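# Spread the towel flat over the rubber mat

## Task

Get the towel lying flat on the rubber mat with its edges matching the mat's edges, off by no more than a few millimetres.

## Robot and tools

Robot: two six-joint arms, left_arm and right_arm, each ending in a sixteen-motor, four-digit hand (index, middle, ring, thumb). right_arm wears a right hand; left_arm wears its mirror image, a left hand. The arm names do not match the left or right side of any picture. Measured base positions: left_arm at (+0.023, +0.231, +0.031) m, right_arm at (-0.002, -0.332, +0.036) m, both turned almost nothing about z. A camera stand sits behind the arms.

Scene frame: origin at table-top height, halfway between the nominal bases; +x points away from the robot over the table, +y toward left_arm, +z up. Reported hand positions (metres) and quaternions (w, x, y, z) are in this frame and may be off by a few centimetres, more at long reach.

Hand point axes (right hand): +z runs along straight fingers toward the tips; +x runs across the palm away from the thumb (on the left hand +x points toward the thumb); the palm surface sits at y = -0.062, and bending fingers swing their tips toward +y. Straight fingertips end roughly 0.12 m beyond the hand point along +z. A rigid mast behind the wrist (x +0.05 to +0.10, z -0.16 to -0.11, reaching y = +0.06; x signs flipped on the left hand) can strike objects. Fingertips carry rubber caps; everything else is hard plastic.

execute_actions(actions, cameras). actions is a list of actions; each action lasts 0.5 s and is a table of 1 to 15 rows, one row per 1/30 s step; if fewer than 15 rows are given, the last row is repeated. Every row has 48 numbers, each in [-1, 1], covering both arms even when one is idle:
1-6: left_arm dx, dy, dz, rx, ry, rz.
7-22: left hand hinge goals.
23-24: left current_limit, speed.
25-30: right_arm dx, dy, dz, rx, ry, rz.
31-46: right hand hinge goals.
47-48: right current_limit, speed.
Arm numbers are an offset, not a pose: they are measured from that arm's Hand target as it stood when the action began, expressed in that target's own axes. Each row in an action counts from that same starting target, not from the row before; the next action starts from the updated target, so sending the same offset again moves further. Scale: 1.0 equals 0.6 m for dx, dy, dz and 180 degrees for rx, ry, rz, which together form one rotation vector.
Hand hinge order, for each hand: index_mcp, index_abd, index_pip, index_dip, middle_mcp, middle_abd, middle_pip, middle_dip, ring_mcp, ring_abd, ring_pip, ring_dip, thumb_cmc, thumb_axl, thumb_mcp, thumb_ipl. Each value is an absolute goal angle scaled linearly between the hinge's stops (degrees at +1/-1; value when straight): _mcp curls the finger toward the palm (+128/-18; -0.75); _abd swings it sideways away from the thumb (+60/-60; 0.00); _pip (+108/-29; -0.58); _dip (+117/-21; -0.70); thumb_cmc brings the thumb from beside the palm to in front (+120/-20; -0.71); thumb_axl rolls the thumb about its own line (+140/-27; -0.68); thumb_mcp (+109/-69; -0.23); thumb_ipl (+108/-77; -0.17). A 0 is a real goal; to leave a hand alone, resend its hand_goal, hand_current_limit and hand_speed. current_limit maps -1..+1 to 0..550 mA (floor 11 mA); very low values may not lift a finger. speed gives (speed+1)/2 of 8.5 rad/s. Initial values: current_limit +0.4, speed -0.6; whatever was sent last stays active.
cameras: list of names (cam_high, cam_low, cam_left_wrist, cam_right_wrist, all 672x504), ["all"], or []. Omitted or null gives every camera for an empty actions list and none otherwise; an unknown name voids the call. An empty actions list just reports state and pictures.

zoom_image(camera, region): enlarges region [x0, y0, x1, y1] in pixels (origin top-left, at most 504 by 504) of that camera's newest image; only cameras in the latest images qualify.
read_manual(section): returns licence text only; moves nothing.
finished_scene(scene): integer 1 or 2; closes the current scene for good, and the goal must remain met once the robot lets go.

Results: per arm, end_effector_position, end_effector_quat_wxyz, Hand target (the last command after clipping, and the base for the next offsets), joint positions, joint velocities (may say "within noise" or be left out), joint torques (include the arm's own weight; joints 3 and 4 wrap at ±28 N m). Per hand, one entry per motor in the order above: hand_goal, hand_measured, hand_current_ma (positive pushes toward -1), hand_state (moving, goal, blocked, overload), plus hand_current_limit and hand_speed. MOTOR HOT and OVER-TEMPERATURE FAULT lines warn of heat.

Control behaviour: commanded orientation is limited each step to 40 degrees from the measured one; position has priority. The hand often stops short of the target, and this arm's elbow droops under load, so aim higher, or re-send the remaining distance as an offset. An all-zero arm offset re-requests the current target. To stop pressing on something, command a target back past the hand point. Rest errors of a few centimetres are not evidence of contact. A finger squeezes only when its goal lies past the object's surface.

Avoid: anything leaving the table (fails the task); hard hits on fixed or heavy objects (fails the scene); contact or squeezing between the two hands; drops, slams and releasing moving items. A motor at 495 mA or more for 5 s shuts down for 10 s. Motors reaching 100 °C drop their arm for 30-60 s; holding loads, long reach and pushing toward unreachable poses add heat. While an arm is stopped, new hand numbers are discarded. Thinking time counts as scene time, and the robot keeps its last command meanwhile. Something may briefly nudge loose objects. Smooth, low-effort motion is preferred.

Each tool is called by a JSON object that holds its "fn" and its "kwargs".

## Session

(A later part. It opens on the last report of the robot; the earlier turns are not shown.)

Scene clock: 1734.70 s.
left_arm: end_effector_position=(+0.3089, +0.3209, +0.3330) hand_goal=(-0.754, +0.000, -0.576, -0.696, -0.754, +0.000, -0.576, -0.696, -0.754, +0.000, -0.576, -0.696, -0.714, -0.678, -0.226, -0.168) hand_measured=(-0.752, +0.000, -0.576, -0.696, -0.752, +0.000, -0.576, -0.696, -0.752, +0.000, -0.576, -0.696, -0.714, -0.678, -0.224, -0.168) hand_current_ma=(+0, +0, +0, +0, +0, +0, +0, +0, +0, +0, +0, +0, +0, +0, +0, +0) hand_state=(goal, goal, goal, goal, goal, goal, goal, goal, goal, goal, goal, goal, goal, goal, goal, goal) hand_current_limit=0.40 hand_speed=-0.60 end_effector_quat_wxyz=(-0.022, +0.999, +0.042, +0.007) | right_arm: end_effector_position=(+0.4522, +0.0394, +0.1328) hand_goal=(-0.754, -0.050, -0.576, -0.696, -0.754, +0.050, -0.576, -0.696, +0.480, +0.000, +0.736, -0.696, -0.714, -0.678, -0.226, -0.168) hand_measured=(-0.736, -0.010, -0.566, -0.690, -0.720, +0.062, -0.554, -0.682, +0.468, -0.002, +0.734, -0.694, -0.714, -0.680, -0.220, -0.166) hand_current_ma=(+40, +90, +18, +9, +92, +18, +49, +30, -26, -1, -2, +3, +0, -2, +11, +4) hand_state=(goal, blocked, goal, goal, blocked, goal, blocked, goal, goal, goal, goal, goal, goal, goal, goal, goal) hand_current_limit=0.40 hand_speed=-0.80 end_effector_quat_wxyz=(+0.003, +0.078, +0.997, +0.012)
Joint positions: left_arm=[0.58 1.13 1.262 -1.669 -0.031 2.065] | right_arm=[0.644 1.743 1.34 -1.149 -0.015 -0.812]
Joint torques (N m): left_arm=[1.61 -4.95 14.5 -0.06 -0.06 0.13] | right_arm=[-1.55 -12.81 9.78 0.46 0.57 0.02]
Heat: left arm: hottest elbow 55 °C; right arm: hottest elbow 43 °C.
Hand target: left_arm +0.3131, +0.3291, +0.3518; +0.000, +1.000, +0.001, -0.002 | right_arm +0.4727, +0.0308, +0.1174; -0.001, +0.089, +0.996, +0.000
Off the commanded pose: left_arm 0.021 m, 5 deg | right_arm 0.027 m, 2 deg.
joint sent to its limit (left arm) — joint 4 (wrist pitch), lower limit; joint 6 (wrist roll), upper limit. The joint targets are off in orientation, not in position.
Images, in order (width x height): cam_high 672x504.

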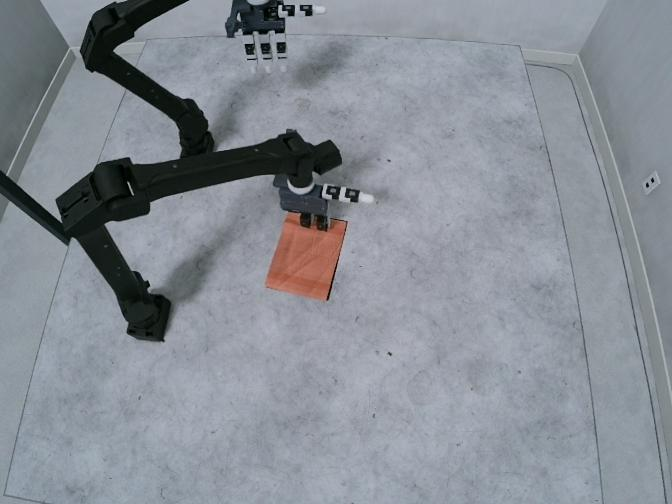

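{"fn": "execute_actions", "kwargs": {"actions": [[[0,0,0,0,0,0,-0.754,0,-0.576,-0.696,-0.754,0,-0.576,-0.696,-0.754,0,-0.576,-0.696,-0.714,-0.678,-0.226,-0.168,0.4,-0.6,-0.012,0.004,0,0,0,0,-0.754,-0.05,-0.576,-0.696,-0.754,0.05,-0.576,-0.696,0.48,0,0.737,-0.696,-0.714,-0.678,-0.226,-0.168,0.4,-0.8]]], "cameras": ["cam_high"]}}

{"fn": "zoom_image", "kwargs": {"camera": "cam_high", "region": [302, 204, 352, 254]}}

{"fn": "zoom_image", "kwargs": {"camera": "cam_high", "region": [295, 260, 345, 310]}}

Scene clock: 1739.27 s.
left_arm: end_effector_position=(+0.3089, +0.3209, +0.3330) hand_goal=(-0.754, +0.000, -0.576, -0.696, -0.754, +0.000, -0.576, -0.696, -0.754, +0.000, -0.576, -0.696, -0.714, -0.678, -0.226, -0.168) hand_measured=(-0.752, +0.000, -0.576, -0.696, -0.752, +0.000, -0.576, -0.696, -0.752, +0.000, -0.576, -0.696, -0.714, -0.678, -0.224, -0.168) hand_current_ma=(+0, +0, +0, +0, +0, +0, +0, +0, +0, +0, +0, +0, +0, +0, +0, +0) hand_state=(goal, goal, goal, goal, goal, goal, goal, goal, goal, goal, goal, goal, goal, goal, goal, goal) hand_current_limit=0.40 hand_speed=-0.60 end_effector_quat_wxyz=(-0.022, +0.999, +0.042, +0.007) | right_arm: end_effector_position=(+0.4563, +0.0401, +0.1326) hand_goal=(-0.754, -0.050, -0.576, -0.696, -0.754, +0.050, -0.576, -0.696, +0.480, +0.000, +0.736, -0.696, -0.714, -0.678, -0.226, -0.168) hand_measured=(-0.738, +0.010, -0.566, -0.690, -0.728, +0.062, -0.558, -0.682, +0.468, -0.002, +0.734, -0.694, -0.714, -0.680, -0.220, -0.166) hand_current_ma=(+34, +149, +18, +9, +66, +20, +36, +28, -26, -1, -2, +3, +0, -2, +11, +4) hand_state=(goal, blocked, goal, goal, blocked, goal, goal, goal, goal, goal, goal, goal, goal, goal, goal, goal) hand_current_limit=0.40 hand_speed=-0.80 end_effector_quat_wxyz=(-0.001, +0.077, +0.997, +0.010)
Joint positions: left_arm=[0.58 1.13 1.262 -1.669 -0.031 2.065] | right_arm=[0.639 1.757 1.359 -1.162 -0.016 -0.818]
Joint torques (N m): left_arm=[1.49 -5.01 14.6 -0.1 -0.09 0.11] | right_arm=[-1.79 -12.75 10.02 0.73 0.64 0.01]
Heat: left arm: hottest elbow 55 °C; right arm: hottest elbow 43 °C.
Hand target: left_arm +0.3131, +0.3291, +0.3518; +0.000, +1.000, +0.001, -0.002 | right_arm +0.4803, +0.0319, +0.1175; +0.000, +0.089, +0.996, +0.000
Off the commanded pose: left_arm 0.021 m, 5 deg | right_arm 0.029 m, 2 deg.
joint sent to its limit (left arm) — joint 4 (wrist pitch), lower limit; joint 6 (wrist roll), upper limit. The joint targets are off in orientation, not in position.
Images, in order (width x height): cam_high 672x504.

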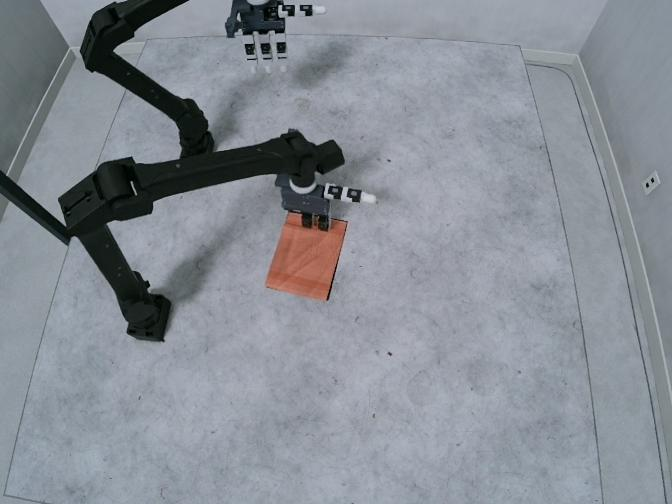

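Scaled by 10.080.

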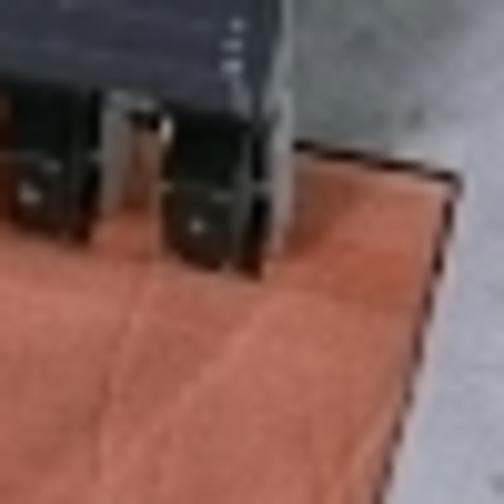

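Scaled by 10.080.

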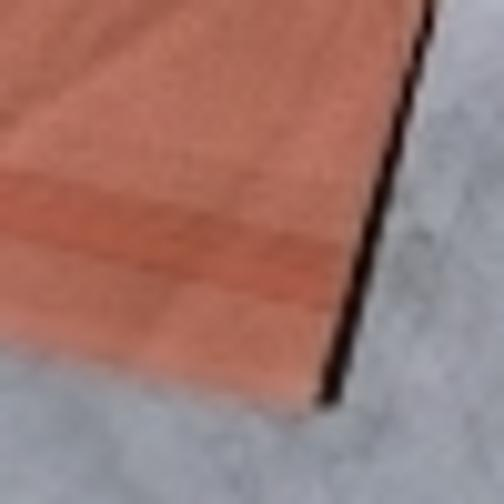

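{"fn": "execute_actions", "kwargs": {"actions": [[[0,0,0,0,0,0,-0.754,0,-0.576,-0.696,-0.754,0,-0.576,-0.696,-0.754,0,-0.576,-0.696,-0.714,-0.678,-0.226,-0.168,0.4,-0.6,-0.012,0.004,0,0,0,0,-0.754,-0.05,-0.576,-0.696,-0.754,0.05,-0.576,-0.696,0.48,0,0.737,-0.696,-0.714,-0.678,-0.226,-0.168,0.4,-0.8]]], "cameras": ["cam_high"]}}

{"fn": "zoom_image", "kwargs": {"camera": "cam_high", "region": [302, 204, 352, 254]}}

{"fn": "zoom_image", "kwargs": {"camera": "cam_high", "region": [295, 260, 345, 310]}}

Scene clock: 1745.17 s.
left_arm: end_effector_position=(+0.3089, +0.3209, +0.3330) hand_goal=(-0.754, +0.000, -0.576, -0.696, -0.754, +0.000, -0.576, -0.696, -0.754, +0.000, -0.576, -0.696, -0.714, -0.678, -0.226, -0.168) hand_measured=(-0.752, +0.000, -0.576, -0.696, -0.752, +0.000, -0.576, -0.696, -0.752, +0.000, -0.576, -0.696, -0.714, -0.678, -0.224, -0.168) hand_current_ma=(+0, +0, +0, +0, +0, +0, +0, +0, +0, +0, +0, +0, +0, +0, +0, +0) hand_state=(goal, goal, goal, goal, goal, goal, goal, goal, goal, goal, goal, goal, goal, goal, goal, goal) hand_current_limit=0.40 hand_speed=-0.60 end_effector_quat_wxyz=(-0.022, +0.999, +0.042, +0.007) | right_arm: end_effector_position=(+0.4612, +0.0412, +0.1326) hand_goal=(-0.754, -0.050, -0.576, -0.696, -0.754, +0.050, -0.576, -0.696, +0.480, +0.000, +0.736, -0.696, -0.714, -0.678, -0.226, -0.168) hand_measured=(-0.744, +0.022, -0.568, -0.690, -0.736, +0.062, -0.564, -0.686, +0.468, -0.002, +0.734, -0.694, -0.714, -0.680, -0.220, -0.166) hand_current_ma=(+20, +193, +11, +9, +40, +21, +22, +18, -26, -1, -2, +3, +0, -2, +11, +4) hand_state=(goal, blocked, goal, goal, goal, goal, goal, goal, goal, goal, goal, goal, goal, goal, goal, goal) hand_current_limit=0.40 hand_speed=-0.80 end_effector_quat_wxyz=(-0.003, +0.076, +0.997, +0.008)
Joint positions: left_arm=[0.58 1.13 1.262 -1.669 -0.031 2.065] | right_arm=[0.635 1.771 1.38 -1.174 -0.017 -0.824]
Joint torques (N m): left_arm=[1.61 -4.78 14.53 -0.1 -0.07 0.13] | right_arm=[-1.9 -12.81 10.24 0.9 0.71 0.02]
Heat: left arm: hottest elbow 55 °C; right arm: hottest elbow 44 °C.
Hand target: left_arm +0.3131, +0.3291, +0.3518; +0.000, +1.000, +0.001, -0.002 | right_arm +0.4877, +0.0331, +0.1175; +0.000, +0.089, +0.996, +0.000
Off the commanded pose: left_arm 0.021 m, 5 deg | right_arm 0.032 m, 2 deg.
joint sent to its limit (left arm) — joint 4 (wrist pitch), lower limit; joint 6 (wrist roll), upper limit. The joint targets are off in orientation, not in position.
Images, in order (width x height): cam_high 672x504.

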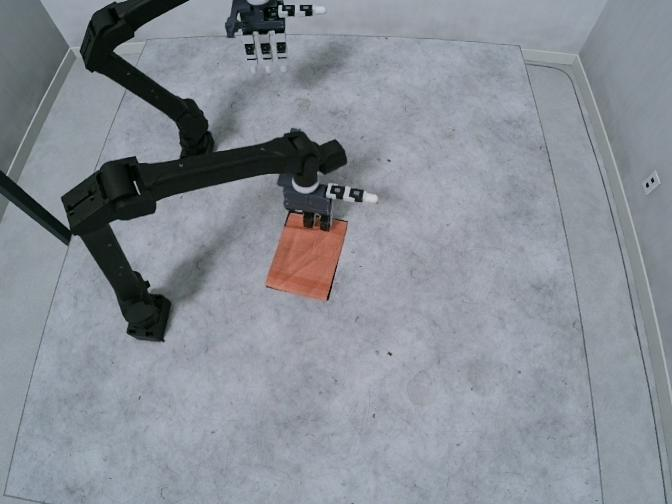

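Scaled by 10.080.

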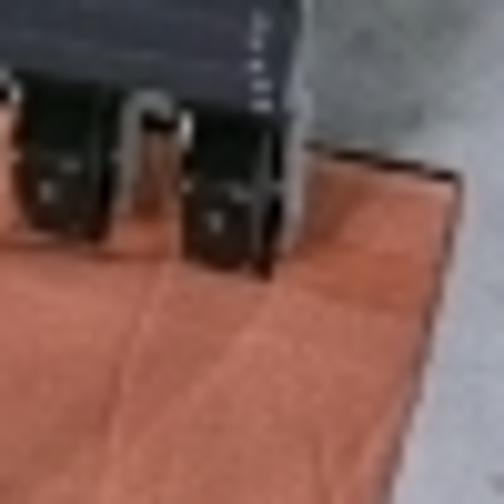

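Scaled by 10.080.

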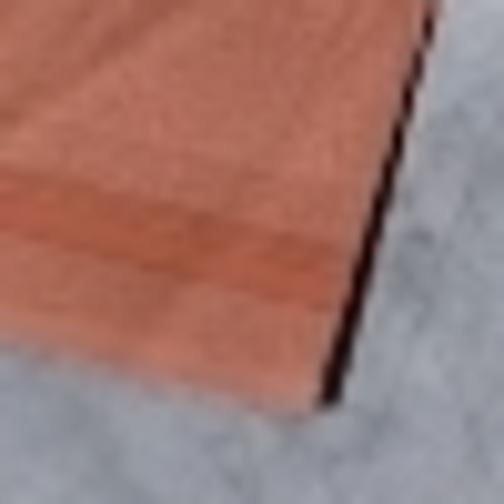

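{"fn": "execute_actions", "kwargs": {"actions": [[[0,0,0,0,0,0,-0.754,0,-0.576,-0.696,-0.754,0,-0.576,-0.696,-0.754,0,-0.576,-0.696,-0.714,-0.678,-0.226,-0.168,0.4,-0.6,0,0.01,-0.14,0,0,0,-0.754,-0.05,-0.576,-0.696,-0.754,0.05,-0.576,-0.696,0.48,0,0.737,-0.696,-0.714,-0.678,-0.226,-0.168,0.4,-0.8]],[[0,0,0,0,0,0,-0.754,0,-0.576,-0.696,-0.754,0,-0.576,-0.696,-0.754,0,-0.576,-0.696,-0.714,-0.678,-0.226,-0.168,0.4,-0.6,0,-0.1,-0.01,0,0,0,-0.754,-0.05,-0.576,-0.696,-0.754,0.05,-0.576,-0.696,0.48,0,0.737,-0.696,-0.714,-0.678,-0.226,-0.168,0.4,-0.8]]], "cameras": ["cam_high"]}}

{"fn": "zoom_image", "kwargs": {"camera": "cam_high", "region": [250, 195, 370, 315]}}

{"fn": "zoom_image", "kwargs": {"camera": "cam_high", "region": [262, 200, 312, 250]}}

{"fn": "zoom_image", "kwargs": {"camera": "cam_high", "region": [302, 204, 352, 254]}}

{"fn": "zoom_image", "kwargs": {"camera": "cam_high", "region": [255, 260, 305, 310]}}

{"fn": "zoom_image", "kwargs": {"camera": "cam_high", "region": [295, 260, 345, 310]}}

Scene clock: 1752.73 s.
left_arm: end_effector_position=(+0.3089, +0.3209, +0.3330) hand_goal=(-0.754, +0.000, -0.576, -0.696, -0.754, +0.000, -0.576, -0.696, -0.754, +0.000, -0.576, -0.696, -0.714, -0.678, -0.226, -0.168) hand_measured=(-0.752, +0.000, -0.576, -0.696, -0.752, +0.000, -0.576, -0.696, -0.752, +0.000, -0.576, -0.696, -0.714, -0.678, -0.224, -0.168) hand_current_ma=(+0, +0, +0, +0, +0, +0, +0, +0, +0, +0, +0, +0, +0, +0, +0, +0) hand_state=(goal, goal, goal, goal, goal, goal, goal, goal, goal, goal, goal, goal, goal, goal, goal, goal) hand_current_limit=0.40 hand_speed=-0.60 end_effector_quat_wxyz=(-0.022, +0.999, +0.042, +0.007) | right_arm: end_effector_position=(+0.4816, -0.0207, +0.2080) hand_goal=(-0.754, -0.050, -0.576, -0.696, -0.754, +0.050, -0.576, -0.696, +0.480, +0.000, +0.736, -0.696, -0.714, -0.678, -0.226, -0.168) hand_measured=(-0.752, -0.048, -0.574, -0.692, -0.752, +0.052, -0.574, -0.692, +0.468, -0.002, +0.734, -0.694, -0.714, -0.680, -0.220, -0.166) hand_current_ma=(+4, +3, +3, +4, +4, +2, +3, +4, -26, -1, -2, +3, +0, -2, +11, +4) hand_state=(goal, goal, goal, goal, goal, goal, goal, goal, goal, goal, goal, goal, goal, goal, goal, goal) hand_current_limit=0.40 hand_speed=-0.80 end_effector_quat_wxyz=(+0.001, +0.095, +0.995, -0.001)
Joint positions: left_arm=[0.58 1.13 1.262 -1.669 -0.031 2.065] | right_arm=[0.523 1.675 1.462 -1.358 0.003 -0.897]
Joint torques (N m): left_arm=[1.61 -4.84 14.64 0.01 -0.07 0.14] | right_arm=[0.79 -17.03 7.3 0.54 -0.16 -0.03]
Heat: left arm: hottest elbow 55 °C; right arm: hottest elbow 44 °C.
Hand target: left_arm +0.3131, +0.3291, +0.3518; +0.000, +1.000, +0.001, -0.002 | right_arm +0.4783, -0.0200, +0.2075; +0.000, +0.089, +0.996, +0.000
Off the commanded pose: left_arm 0.021 m, 5 deg | right_arm 0.003 m, 1 deg.
joint sent to its limit (left arm) — joint 4 (wrist pitch), lower limit; joint 6 (wrist roll), upper limit. The joint targets are off in orientation, not in position.
Images, in order (width x height): cam_high 672x504.

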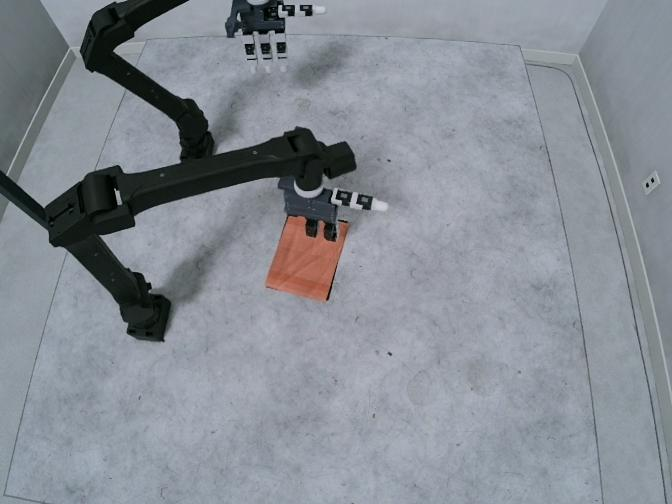

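Scaled by 4.200.

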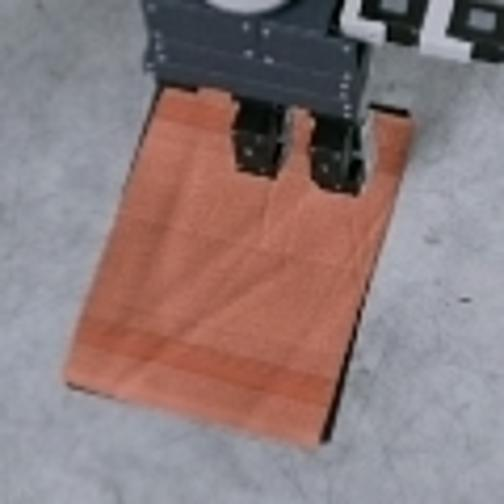

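Scaled by 10.080.

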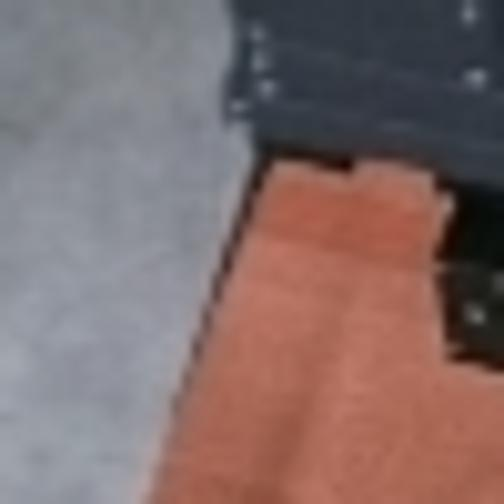

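Scaled by 10.080.

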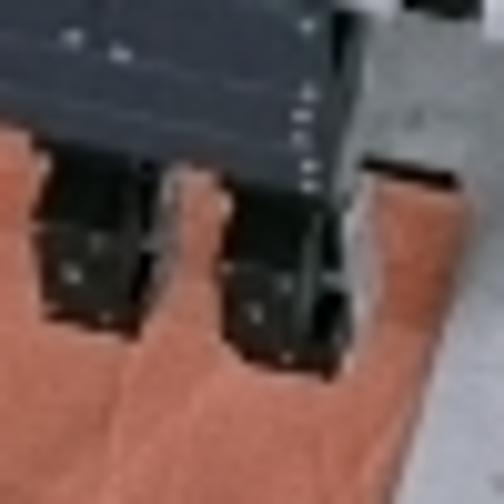

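Scaled by 10.080.

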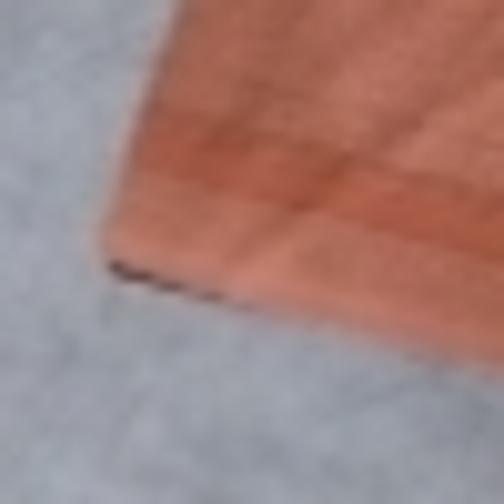

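Scaled by 10.080.

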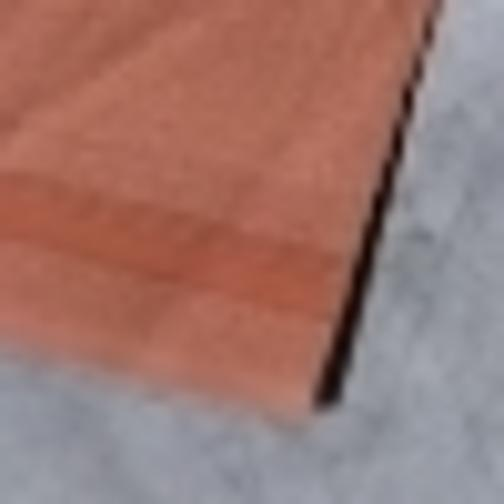

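{"fn": "execute_actions", "kwargs": {"actions": [[[0,0,0,0,0,0,-0.754,0,-0.576,-0.696,-0.754,0,-0.576,-0.696,-0.754,0,-0.576,-0.696,-0.714,-0.678,-0.226,-0.168,0.4,-0.6,0.0733,-0.186,0.04,0,0,0,-0.754,-0.05,-0.576,-0.696,-0.754,0.05,-0.576,-0.696,0.48,0,0.737,-0.696,-0.714,-0.678,-0.226,-0.168,0.4,-0.8]]], "cameras": ["cam_high"]}}

{"fn": "zoom_image", "kwargs": {"camera": "cam_high", "region": [250, 195, 370, 315]}}

{"fn": "zoom_image", "kwargs": {"camera": "cam_high", "region": [302, 204, 352, 254]}}

Scene clock: 1760.07 s.
left_arm: end_effector_position=(+0.3089, +0.3209, +0.3330) hand_goal=(-0.754, +0.000, -0.576, -0.696, -0.754, +0.000, -0.576, -0.696, -0.754, +0.000, -0.576, -0.696, -0.714, -0.678, -0.226, -0.168) hand_measured=(-0.752, +0.000, -0.576, -0.696, -0.752, +0.000, -0.576, -0.696, -0.752, +0.000, -0.576, -0.696, -0.714, -0.678, -0.224, -0.168) hand_current_ma=(+0, +0, +0, +0, +0, +0, +0, +0, +0, +0, +0, +0, +0, +0, +0, +0) hand_state=(goal, goal, goal, goal, goal, goal, goal, goal, goal, goal, goal, goal, goal, goal, goal, goal) hand_current_limit=0.40 hand_speed=-0.60 end_effector_quat_wxyz=(-0.022, +0.999, +0.042, +0.007) | right_arm: end_effector_position=(+0.4152, -0.1206, +0.1825) hand_goal=(-0.754, -0.050, -0.576, -0.696, -0.754, +0.050, -0.576, -0.696, +0.480, +0.000, +0.736, -0.696, -0.714, -0.678, -0.226, -0.168) hand_measured=(-0.752, -0.048, -0.574, -0.694, -0.752, +0.050, -0.574, -0.692, +0.468, -0.002, +0.734, -0.694, -0.714, -0.680, -0.220, -0.166) hand_current_ma=(+2, +1, +3, +4, +2, +1, +3, +4, -25, -1, -2, +3, +1, -2, +11, +4) hand_state=(goal, goal, goal, goal, goal, goal, goal, goal, goal, goal, goal, goal, goal, goal, goal, goal) hand_current_limit=0.40 hand_speed=-0.80 end_effector_quat_wxyz=(-0.004, +0.092, +0.996, -0.004)
Joint positions: left_arm=[0.58 1.13 1.262 -1.669 -0.031 2.065] | right_arm=[0.378 1.445 1.125 -1.263 0.005 -1.049]
Joint torques (N m): left_arm=[1.49 -4.78 14.56 -0.12 -0.06 0.12] | right_arm=[0.21 -12.81 7.09 0.84 -0.21 -0.04]
Heat: left arm: hottest elbow 55 °C; right arm: hottest elbow 44 °C.
Hand target: left_arm +0.3131, +0.3291, +0.3518; +0.000, +1.000, +0.001, -0.002 | right_arm +0.4151, -0.1220, +0.1837; +0.000, +0.089, +0.996, +0.000
Off the commanded pose: left_arm 0.021 m, 5 deg | right_arm 0.002 m, 1 deg.
joint sent to its limit (left arm) — joint 4 (wrist pitch), lower limit; joint 6 (wrist roll), upper limit. The joint targets are off in orientation, not in position.
Images, in order (width x height): cam_high 672x504.

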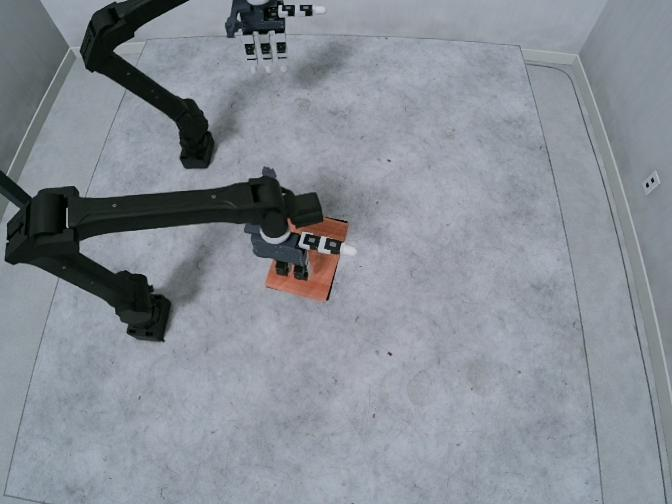

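Scaled by 4.200.

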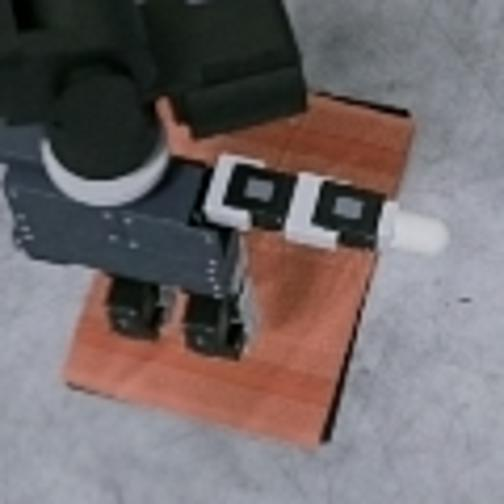

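Scaled by 10.080.

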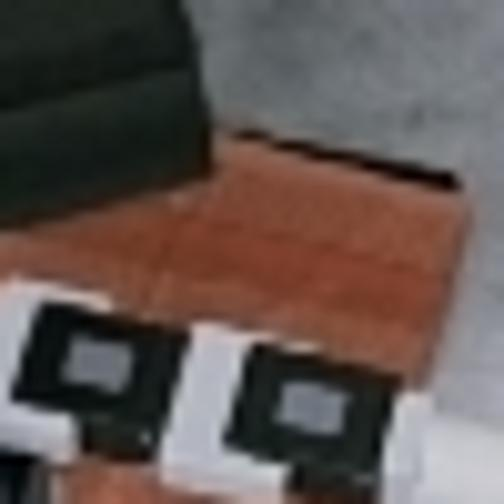

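{"fn": "execute_actions", "kwargs": {"actions": [[[0,0,0,0,0,0,-0.754,0,-0.576,-0.696,-0.754,0,-0.576,-0.696,-0.754,0,-0.576,-0.696,-0.714,-0.678,-0.226,-0.168,0.4,-0.6,0,0,0.11,0,0,0,-0.754,-0.05,-0.576,-0.696,-0.754,0.05,-0.576,-0.696,0.48,0,0.737,-0.696,-0.714,-0.678,-0.226,-0.168,0.4,-0.8]],[[0,0,0,0,0,0,-0.754,0,-0.576,-0.696,-0.754,0,-0.576,-0.696,-0.754,0,-0.576,-0.696,-0.714,-0.678,-0.226,-0.168,0.4,-0.6,-0.03,0.02,0,0,0,0,-0.754,-0.05,-0.576,-0.696,-0.754,0.05,-0.576,-0.696,0.48,0,0.737,-0.696,-0.714,-0.678,-0.226,-0.168,0.4,-0.8]]], "cameras": ["cam_high"]}}

{"fn": "zoom_image", "kwargs": {"camera": "cam_high", "region": [250, 195, 370, 315]}}

{"fn": "zoom_image", "kwargs": {"camera": "cam_high", "region": [302, 204, 352, 254]}}

{"fn": "zoom_image", "kwargs": {"camera": "cam_high", "region": [295, 260, 345, 310]}}

Scene clock: 1767.30 s.
left_arm: end_effector_position=(+0.3089, +0.3209, +0.3330) hand_goal=(-0.754, +0.000, -0.576, -0.696, -0.754, +0.000, -0.576, -0.696, -0.754, +0.000, -0.576, -0.696, -0.714, -0.678, -0.226, -0.168) hand_measured=(-0.752, +0.000, -0.576, -0.696, -0.752, +0.000, -0.576, -0.696, -0.752, +0.000, -0.576, -0.696, -0.714, -0.678, -0.224, -0.168) hand_current_ma=(+0, +0, +0, +0, +0, +0, +0, +0, +0, +0, +0, +0, +0, +0, +0, +0) hand_state=(goal, goal, goal, goal, goal, goal, goal, goal, goal, goal, goal, goal, goal, goal, goal, goal) hand_current_limit=0.40 hand_speed=-0.60 end_effector_quat_wxyz=(-0.022, +0.999, +0.042, +0.007) | right_arm: end_effector_position=(+0.4187, -0.1188, +0.1288) hand_goal=(-0.754, -0.050, -0.576, -0.696, -0.754, +0.050, -0.576, -0.696, +0.480, +0.000, +0.736, -0.696, -0.714, -0.678, -0.226, -0.168) hand_measured=(-0.776, +0.004, -0.592, -0.704, -0.770, +0.086, -0.586, -0.702, +0.468, -0.002, +0.734, -0.694, -0.714, -0.680, -0.220, -0.166) hand_current_ma=(-54, +131, -30, -16, -36, +80, -19, -10, -26, -1, -2, +3, +1, -2, +14, +4) hand_state=(blocked, blocked, goal, goal, goal, blocked, goal, goal, goal, goal, goal, goal, goal, goal, goal, goal) hand_current_limit=0.40 hand_speed=-0.80 end_effector_quat_wxyz=(+0.001, +0.091, +0.996, +0.000)
Joint positions: left_arm=[0.58 1.13 1.262 -1.669 -0.031 2.065] | right_arm=[0.378 1.504 1.035 -1.099 0.002 -1.051]
Joint torques (N m): left_arm=[1.85 -4.95 14.54 -0.16 -0.06 0.13] | right_arm=[0.44 -7.53 9.55 1.36 -0.14 0]
Heat: left arm: hottest elbow 55 °C; right arm: hottest elbow 44 °C.
Hand target: left_arm +0.3131, +0.3291, +0.3518; +0.000, +1.000, +0.001, -0.002 | right_arm +0.4350, -0.1134, +0.1177; +0.000, +0.089, +0.996, +0.000
Off the commanded pose: left_arm 0.021 m, 5 deg | right_arm 0.020 m, 0 deg.
joint sent to its limit (left arm) — joint 4 (wrist pitch), lower limit; joint 6 (wrist roll), upper limit. The joint targets are off in orientation, not in position.
Images, in order (width x height): cam_high 672x504.

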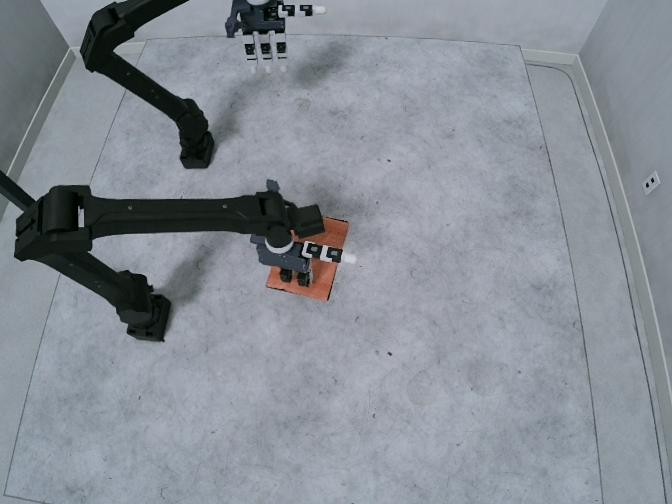

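Scaled by 4.200.

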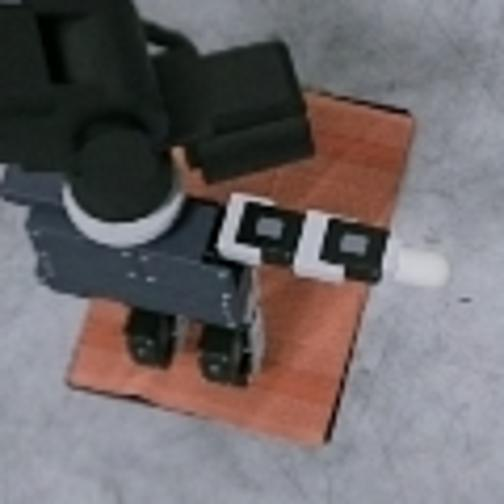

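Scaled by 10.080.

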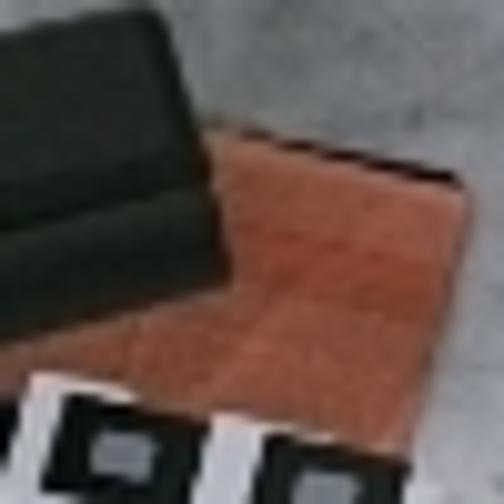

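Scaled by 10.080.

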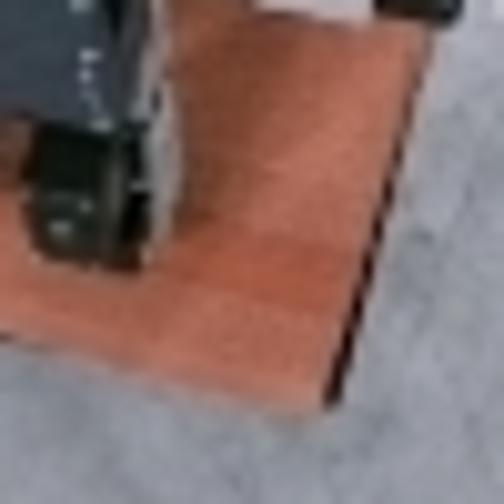

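{"fn": "execute_actions", "kwargs": {"actions": [[[0,0,0,0,0,0,-0.754,0,-0.576,-0.696,-0.754,0,-0.576,-0.696,-0.754,0,-0.576,-0.696,-0.714,-0.678,-0.226,-0.168,0.4,-0.6,-0.01,0.008,0,0,0,0,-0.754,-0.05,-0.576,-0.696,-0.754,0.05,-0.576,-0.696,0.48,0,0.737,-0.696,-0.714,-0.678,-0.226,-0.168,0.4,-0.8]]], "cameras": ["cam_high"]}}

{"fn": "zoom_image", "kwargs": {"camera": "cam_high", "region": [302, 204, 352, 254]}}

{"fn": "zoom_image", "kwargs": {"camera": "cam_high", "region": [255, 260, 305, 310]}}

{"fn": "zoom_image", "kwargs": {"camera": "cam_high", "region": [295, 260, 345, 310]}}

Scene clock: 1774.63 s.
left_arm: end_effector_position=(+0.3089, +0.3209, +0.3330) hand_goal=(-0.754, +0.000, -0.576, -0.696, -0.754, +0.000, -0.576, -0.696, -0.754, +0.000, -0.576, -0.696, -0.714, -0.678, -0.226, -0.168) hand_measured=(-0.752, +0.000, -0.576, -0.696, -0.752, +0.000, -0.576, -0.696, -0.752, +0.000, -0.576, -0.696, -0.714, -0.678, -0.224, -0.168) hand_current_ma=(+0, +0, +0, +0, +0, +0, +0, +0, +0, +0, +0, +0, +0, +0, +0, +0) hand_state=(goal, goal, goal, goal, goal, goal, goal, goal, goal, goal, goal, goal, goal, goal, goal, goal) hand_current_limit=0.40 hand_speed=-0.60 end_effector_quat_wxyz=(-0.022, +0.999, +0.042, +0.007) | right_arm: end_effector_position=(+0.4232, -0.1172, +0.1282) hand_goal=(-0.754, -0.050, -0.576, -0.696, -0.754, +0.050, -0.576, -0.696, +0.480, +0.000, +0.736, -0.696, -0.714, -0.678, -0.226, -0.168) hand_measured=(-0.784, +0.026, -0.596, -0.708, -0.772, +0.086, -0.588, -0.704, +0.468, -0.002, +0.734, -0.694, -0.714, -0.680, -0.220, -0.166) hand_current_ma=(-78, +207, -44, -24, -40, +80, -21, -12, -26, -1, -2, +3, +1, -2, +14, +4) hand_state=(blocked, blocked, blocked, goal, goal, blocked, goal, goal, goal, goal, goal, goal, goal, goal, goal, goal) hand_current_limit=0.40 hand_speed=-0.80 end_effector_quat_wxyz=(-0.002, +0.091, +0.996, -0.002)
Joint positions: left_arm=[0.58 1.13 1.262 -1.669 -0.031 2.065] | right_arm=[0.378 1.521 1.053 -1.109 0.002 -1.051]
Joint torques (N m): left_arm=[1.49 -4.84 14.58 -0.06 -0.06 0.15] | right_arm=[0.62 -7.59 9.8 1.59 -0.13 0.03]
Heat: left arm: hottest elbow 55 °C; right arm: hottest elbow 44 °C.
Hand target: left_arm +0.3131, +0.3291, +0.3518; +0.000, +1.000, +0.001, -0.002 | right_arm +0.4416, -0.1099, +0.1174; -0.001, +0.089, +0.996, +0.000
Off the commanded pose: left_arm 0.021 m, 5 deg | right_arm 0.023 m, 0 deg.
joint sent to its limit (left arm) — joint 4 (wrist pitch), lower limit; joint 6 (wrist roll), upper limit. The joint targets are off in orientation, not in position.
Images, in order (width x height): cam_high 672x504.

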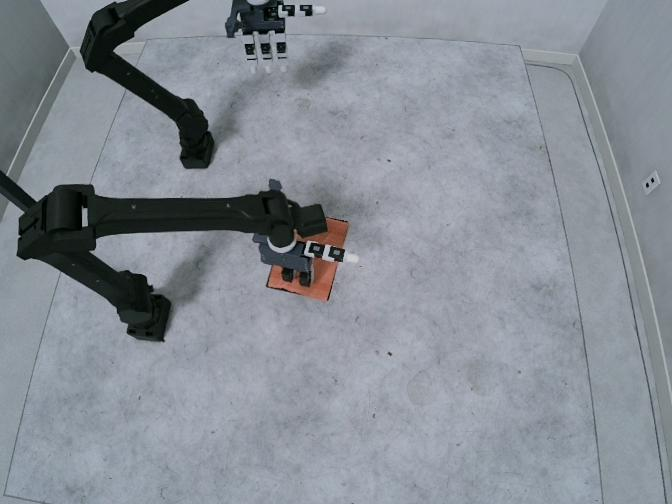

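Scaled by 10.080.

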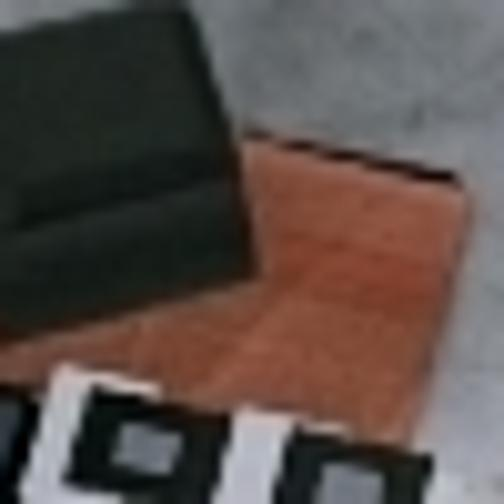

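Scaled by 10.080.

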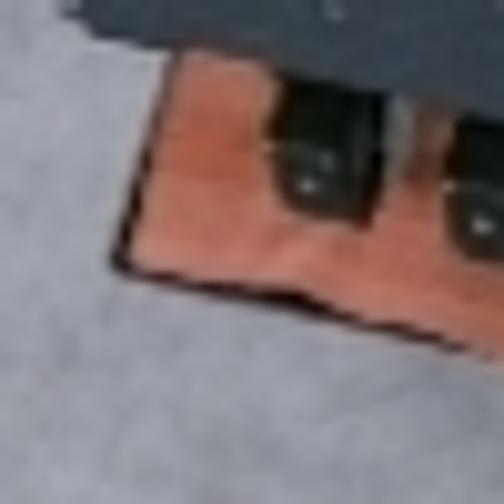

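Scaled by 10.080.

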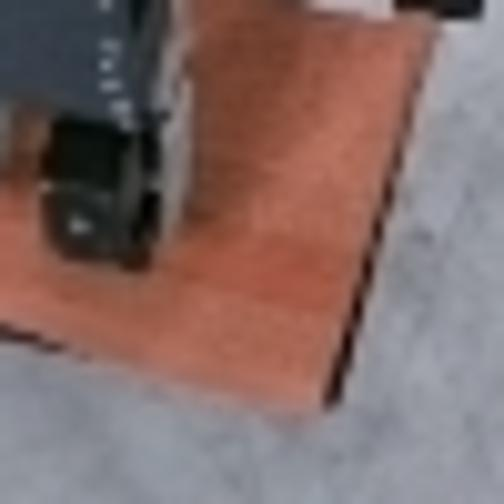

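{"fn": "execute_actions", "kwargs": {"actions": [[[0,0,0,0,0,0,-0.754,0,-0.576,-0.696,-0.754,0,-0.576,-0.696,-0.754,0,-0.576,-0.696,-0.714,-0.678,-0.226,-0.168,0.4,-0.6,0,0.0,-0.14,0,0,0,-0.754,-0.05,-0.576,-0.696,-0.754,0.05,-0.576,-0.696,0.48,0,0.737,-0.696,-0.714,-0.678,-0.226,-0.168,0.4,-0.8]],[[0,0,0,0,0,0,-0.754,0,-0.576,-0.696,-0.754,0,-0.576,-0.696,-0.754,0,-0.576,-0.696,-0.714,-0.678,-0.226,-0.168,0.4,-0.6,0.05,-0.16,0,0,0,0,-0.754,-0.05,-0.576,-0.696,-0.754,0.05,-0.576,-0.696,0.48,0,0.737,-0.696,-0.714,-0.678,-0.226,-0.168,0.4,-0.8]],[[0,0,0,0,0,0,-0.754,0,-0.576,-0.696,-0.754,0,-0.576,-0.696,-0.754,0,-0.576,-0.696,-0.714,-0.678,-0.226,-0.168,0.4,-0.6,0.1,-0.16,0,0,0,0,-0.754,-0.05,-0.576,-0.696,-0.754,0.05,-0.576,-0.696,0.48,0,0.737,-0.696,-0.714,-0.678,-0.226,-0.168,0.4,-0.8]]], "cameras": ["cam_high","cam_low"]}}

{"fn": "zoom_image", "kwargs": {"camera": "cam_high", "region": [250, 195, 370, 315]}}

{"fn": "zoom_image", "kwargs": {"camera": "cam_high", "region": [262, 200, 312, 250]}}

{"fn": "zoom_image", "kwargs": {"camera": "cam_high", "region": [302, 204, 352, 254]}}

{"fn": "zoom_image", "kwargs": {"camera": "cam_high", "region": [255, 260, 305, 310]}}

{"fn": "zoom_image", "kwargs": {"camera": "cam_high", "region": [295, 260, 345, 310]}}

{"fn": "zoom_image", "kwargs": {"camera": "cam_low", "region": [190, 250, 290, 300]}}

Scene clock: 1785.30 s.
left_arm: end_effector_position=(+0.3089, +0.3209, +0.3330) hand_goal=(-0.754, +0.000, -0.576, -0.696, -0.754, +0.000, -0.576, -0.696, -0.754, +0.000, -0.576, -0.696, -0.714, -0.678, -0.226, -0.168) hand_measured=(-0.752, +0.000, -0.576, -0.696, -0.752, +0.000, -0.576, -0.696, -0.752, +0.000, -0.576, -0.696, -0.714, -0.678, -0.224, -0.168) hand_current_ma=(+0, +0, +0, +0, +0, +0, +0, +0, +0, +0, +0, +0, +0, +0, +0, +0) hand_state=(goal, goal, goal, goal, goal, goal, goal, goal, goal, goal, goal, goal, goal, goal, goal, goal) hand_current_limit=0.40 hand_speed=-0.60 end_effector_quat_wxyz=(-0.022, +0.999, +0.042, +0.007) | right_arm: end_effector_position=(+0.3226, -0.2801, +0.2022) hand_goal=(-0.754, -0.050, -0.576, -0.696, -0.754, +0.050, -0.576, -0.696, +0.480, +0.000, +0.736, -0.696, -0.714, -0.678, -0.226, -0.168) hand_measured=(-0.752, -0.048, -0.576, -0.698, -0.752, +0.052, -0.576, -0.700, +0.468, -0.002, +0.734, -0.694, -0.714, -0.680, -0.220, -0.166) hand_current_ma=(+2, +1, -1, -4, +2, +1, -1, -4, -26, -1, -2, +3, +0, -2, +14, +4) hand_state=(goal, goal, goal, goal, goal, goal, goal, goal, goal, goal, goal, goal, goal, goal, goal, goal) hand_current_limit=0.40 hand_speed=-0.80 end_effector_quat_wxyz=(+0.004, +0.090, +0.996, -0.002)
Joint positions: left_arm=[0.58 1.13 1.262 -1.669 -0.031 2.065] | right_arm=[-0.052 1.11 0.882 -1.334 0.005 -1.484]
Joint torques (N m): left_arm=[1.49 -4.89 14.49 -0.06 -0.07 0.13] | right_arm=[-0.26 -6.59 7.56 0.09 -0.28 -0.02]
Heat: left arm: hottest elbow 55 °C; right arm: hottest elbow 44 °C.
Hand target: left_arm +0.3131, +0.3291, +0.3518; +0.000, +1.000, +0.001, -0.002 | right_arm +0.3191, -0.2827, +0.2018; +0.000, +0.089, +0.996, +0.000
Off the commanded pose: left_arm 0.021 m, 5 deg | right_arm 0.004 m, 1 deg.
joint sent to its limit (left arm) — joint 4 (wrist pitch), lower limit; joint 6 (wrist roll), upper limit. The joint targets are off in orientation, not in position.
Images, in order (width x height): cam_high 672x504, cam_low 672x504.

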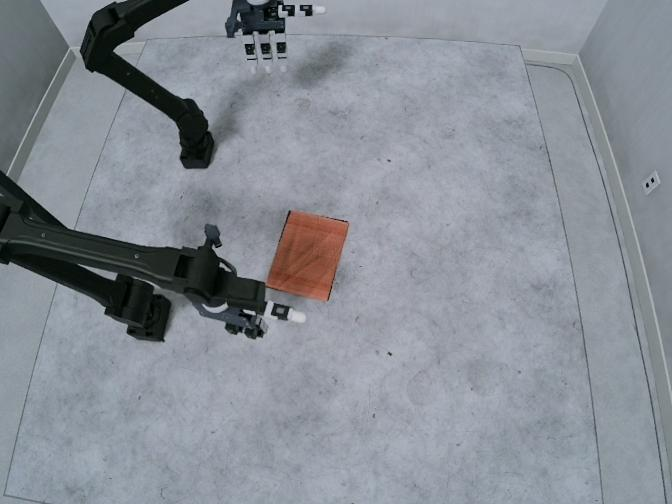

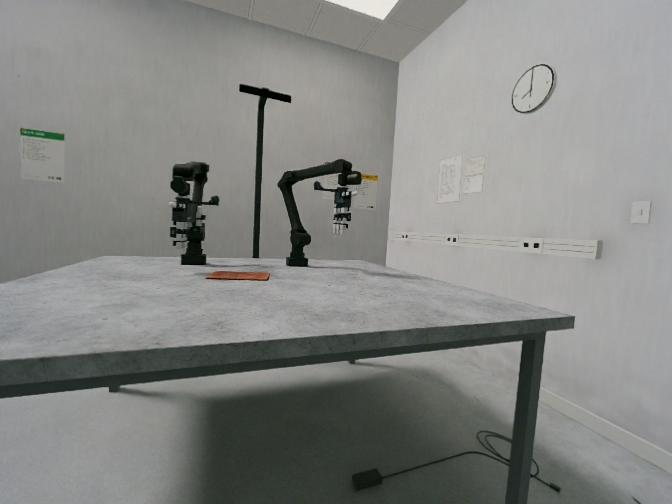

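Scaled by 4.200.

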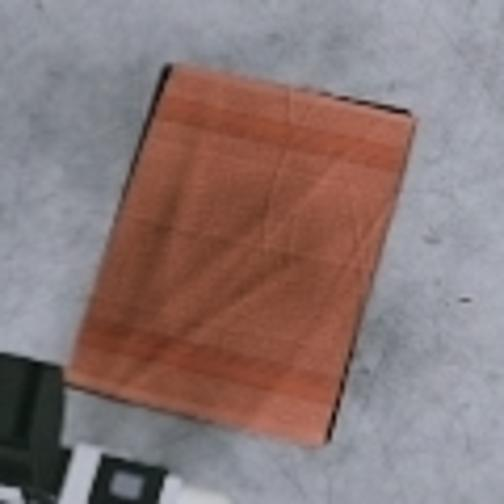

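Scaled by 10.080.

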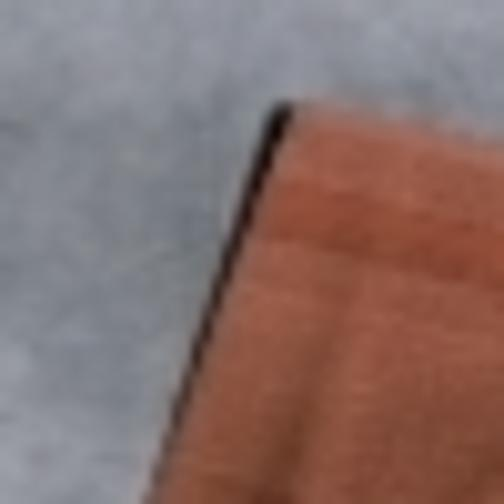

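Scaled by 10.080.

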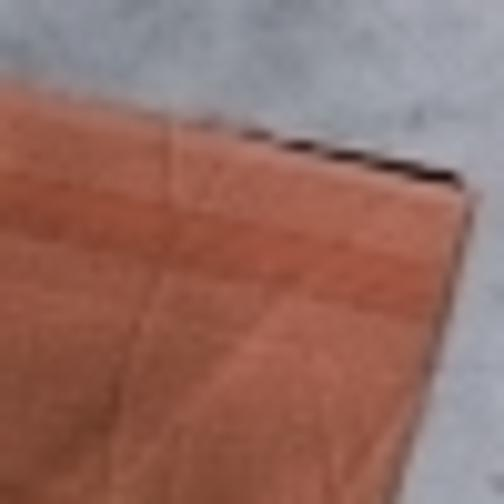

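Scaled by 10.080.

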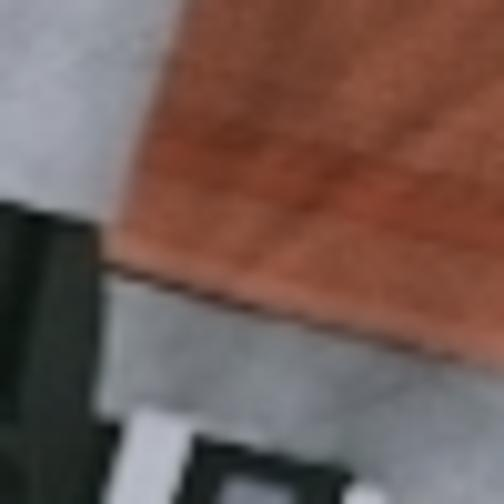

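Scaled by 10.080.

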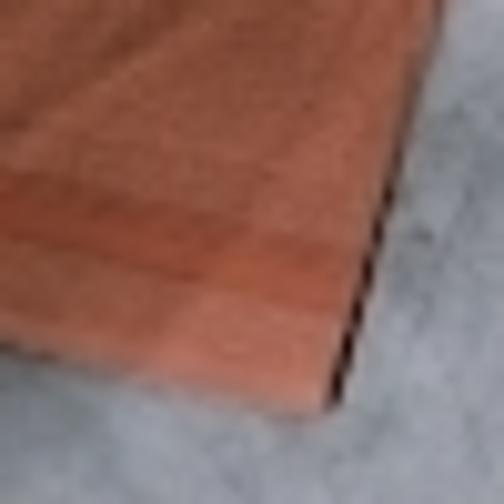

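Scaled by 5.040.

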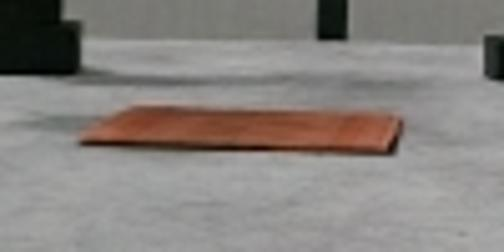

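{"fn": "execute_actions", "kwargs": {"actions": [[[0,0,0,0,0,0,-0.754,0,-0.576,-0.696,-0.754,0,-0.576,-0.696,-0.754,0,-0.576,-0.696,-0.714,-0.678,-0.226,-0.168,0.4,-0.6,-0.044,0.2037,0,0,0,0,-0.754,-0.05,-0.576,-0.696,-0.754,0.05,-0.576,-0.696,0.48,0,0.737,-0.696,-0.714,-0.678,-0.226,-0.168,0.4,-0.8]],[[0,0,0,0,0,0,-0.754,0,-0.576,-0.696,-0.754,0,-0.576,-0.696,-0.754,0,-0.576,-0.696,-0.714,-0.678,-0.226,-0.168,0.4,-0.6,-0.044,0.2037,0,0,0,0,-0.754,-0.05,-0.576,-0.696,-0.754,0.05,-0.576,-0.696,0.48,0,0.737,-0.696,-0.714,-0.678,-0.226,-0.168,0.4,-0.8]],[[0,0,0,0,0,0,-0.754,0,-0.576,-0.696,-0.754,0,-0.576,-0.696,-0.754,0,-0.576,-0.696,-0.714,-0.678,-0.226,-0.168,0.4,-0.6,-0.044,0.2037,0.062,0,0,0,-0.754,-0.05,-0.576,-0.696,-0.754,0.05,-0.576,-0.696,0.48,0,0.737,-0.696,-0.714,-0.678,-0.226,-0.168,0.4,-0.8]]], "cameras": ["cam_high"]}}

{"fn": "zoom_image", "kwargs": {"camera": "cam_high", "region": [250, 195, 370, 315]}}

Scene clock: 1800.37 s.
left_arm: end_effector_position=(+0.3089, +0.3209, +0.3330) hand_goal=(-0.754, +0.000, -0.576, -0.696, -0.754, +0.000, -0.576, -0.696, -0.754, +0.000, -0.576, -0.696, -0.714, -0.678, -0.226, -0.168) hand_measured=(-0.752, +0.000, -0.576, -0.696, -0.752, +0.000, -0.576, -0.696, -0.752, +0.000, -0.576, -0.696, -0.714, -0.678, -0.224, -0.168) hand_current_ma=(+0, +0, +0, +0, +0, +0, +0, +0, +0, +0, +0, +0, +0, +0, +0, +0) hand_state=(goal, goal, goal, goal, goal, goal, goal, goal, goal, goal, goal, goal, goal, goal, goal, goal) hand_current_limit=0.40 hand_speed=-0.60 end_effector_quat_wxyz=(-0.022, +0.999, +0.042, +0.007) | right_arm: end_effector_position=(+0.4410, +0.0579, +0.1424) hand_goal=(-0.754, -0.050, -0.576, -0.696, -0.754, +0.050, -0.576, -0.696, +0.480, +0.000, +0.736, -0.696, -0.714, -0.678, -0.226, -0.168) hand_measured=(-0.752, -0.048, -0.576, -0.698, -0.752, +0.050, -0.576, -0.698, +0.468, -0.002, +0.734, -0.694, -0.714, -0.680, -0.220, -0.166) hand_current_ma=(+2, +1, -1, -4, +2, +1, -1, -4, -26, -1, -2, +3, +0, -2, +14, +4) hand_state=(goal, goal, goal, goal, goal, goal, goal, goal, goal, goal, goal, goal, goal, goal, goal, goal) hand_current_limit=0.40 hand_speed=-0.80 end_effector_quat_wxyz=(-0.018, +0.079, +0.997, -0.013)
Joint positions: left_arm=[0.58 1.13 1.262 -1.669 -0.031 2.065] | right_arm=[0.69 1.771 1.419 -1.263 -0.004 -0.764]
Joint torques (N m): left_arm=[1.55 -5.07 14.52 -0.16 -0.08 0.14] | right_arm=[-0.26 -17.96 11.49 -0.01 0.1 0.14]
Heat: left arm: hottest elbow 55 °C; right arm: hottest elbow 44 °C.
Hand target: left_arm +0.3131, +0.3291, +0.3518; +0.000, +1.000, +0.001, -0.002 | right_arm +0.4621, +0.0641, +0.1644; +0.000, +0.089, +0.996, +0.000
Off the commanded pose: left_arm 0.021 m, 5 deg | right_arm 0.031 m, 3 deg.
joint sent to its limit (left arm) — joint 4 (wrist pitch), lower limit; joint 6 (wrist roll), upper limit. The joint targets are off in orientation, not in position.
Images, in order (width x height): cam_high 672x504.

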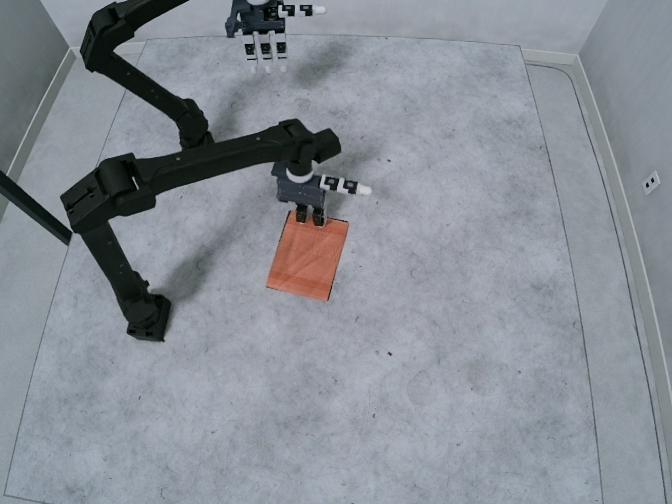

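Scaled by 4.200.

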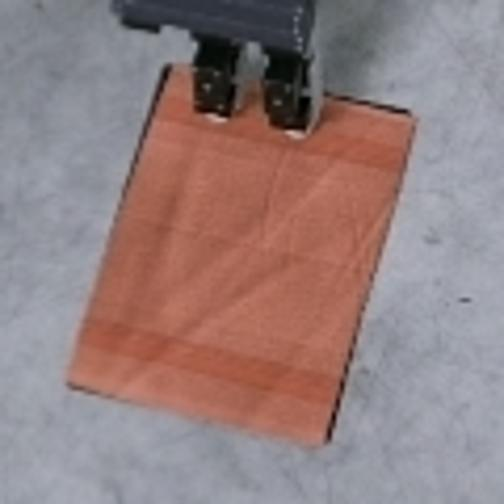

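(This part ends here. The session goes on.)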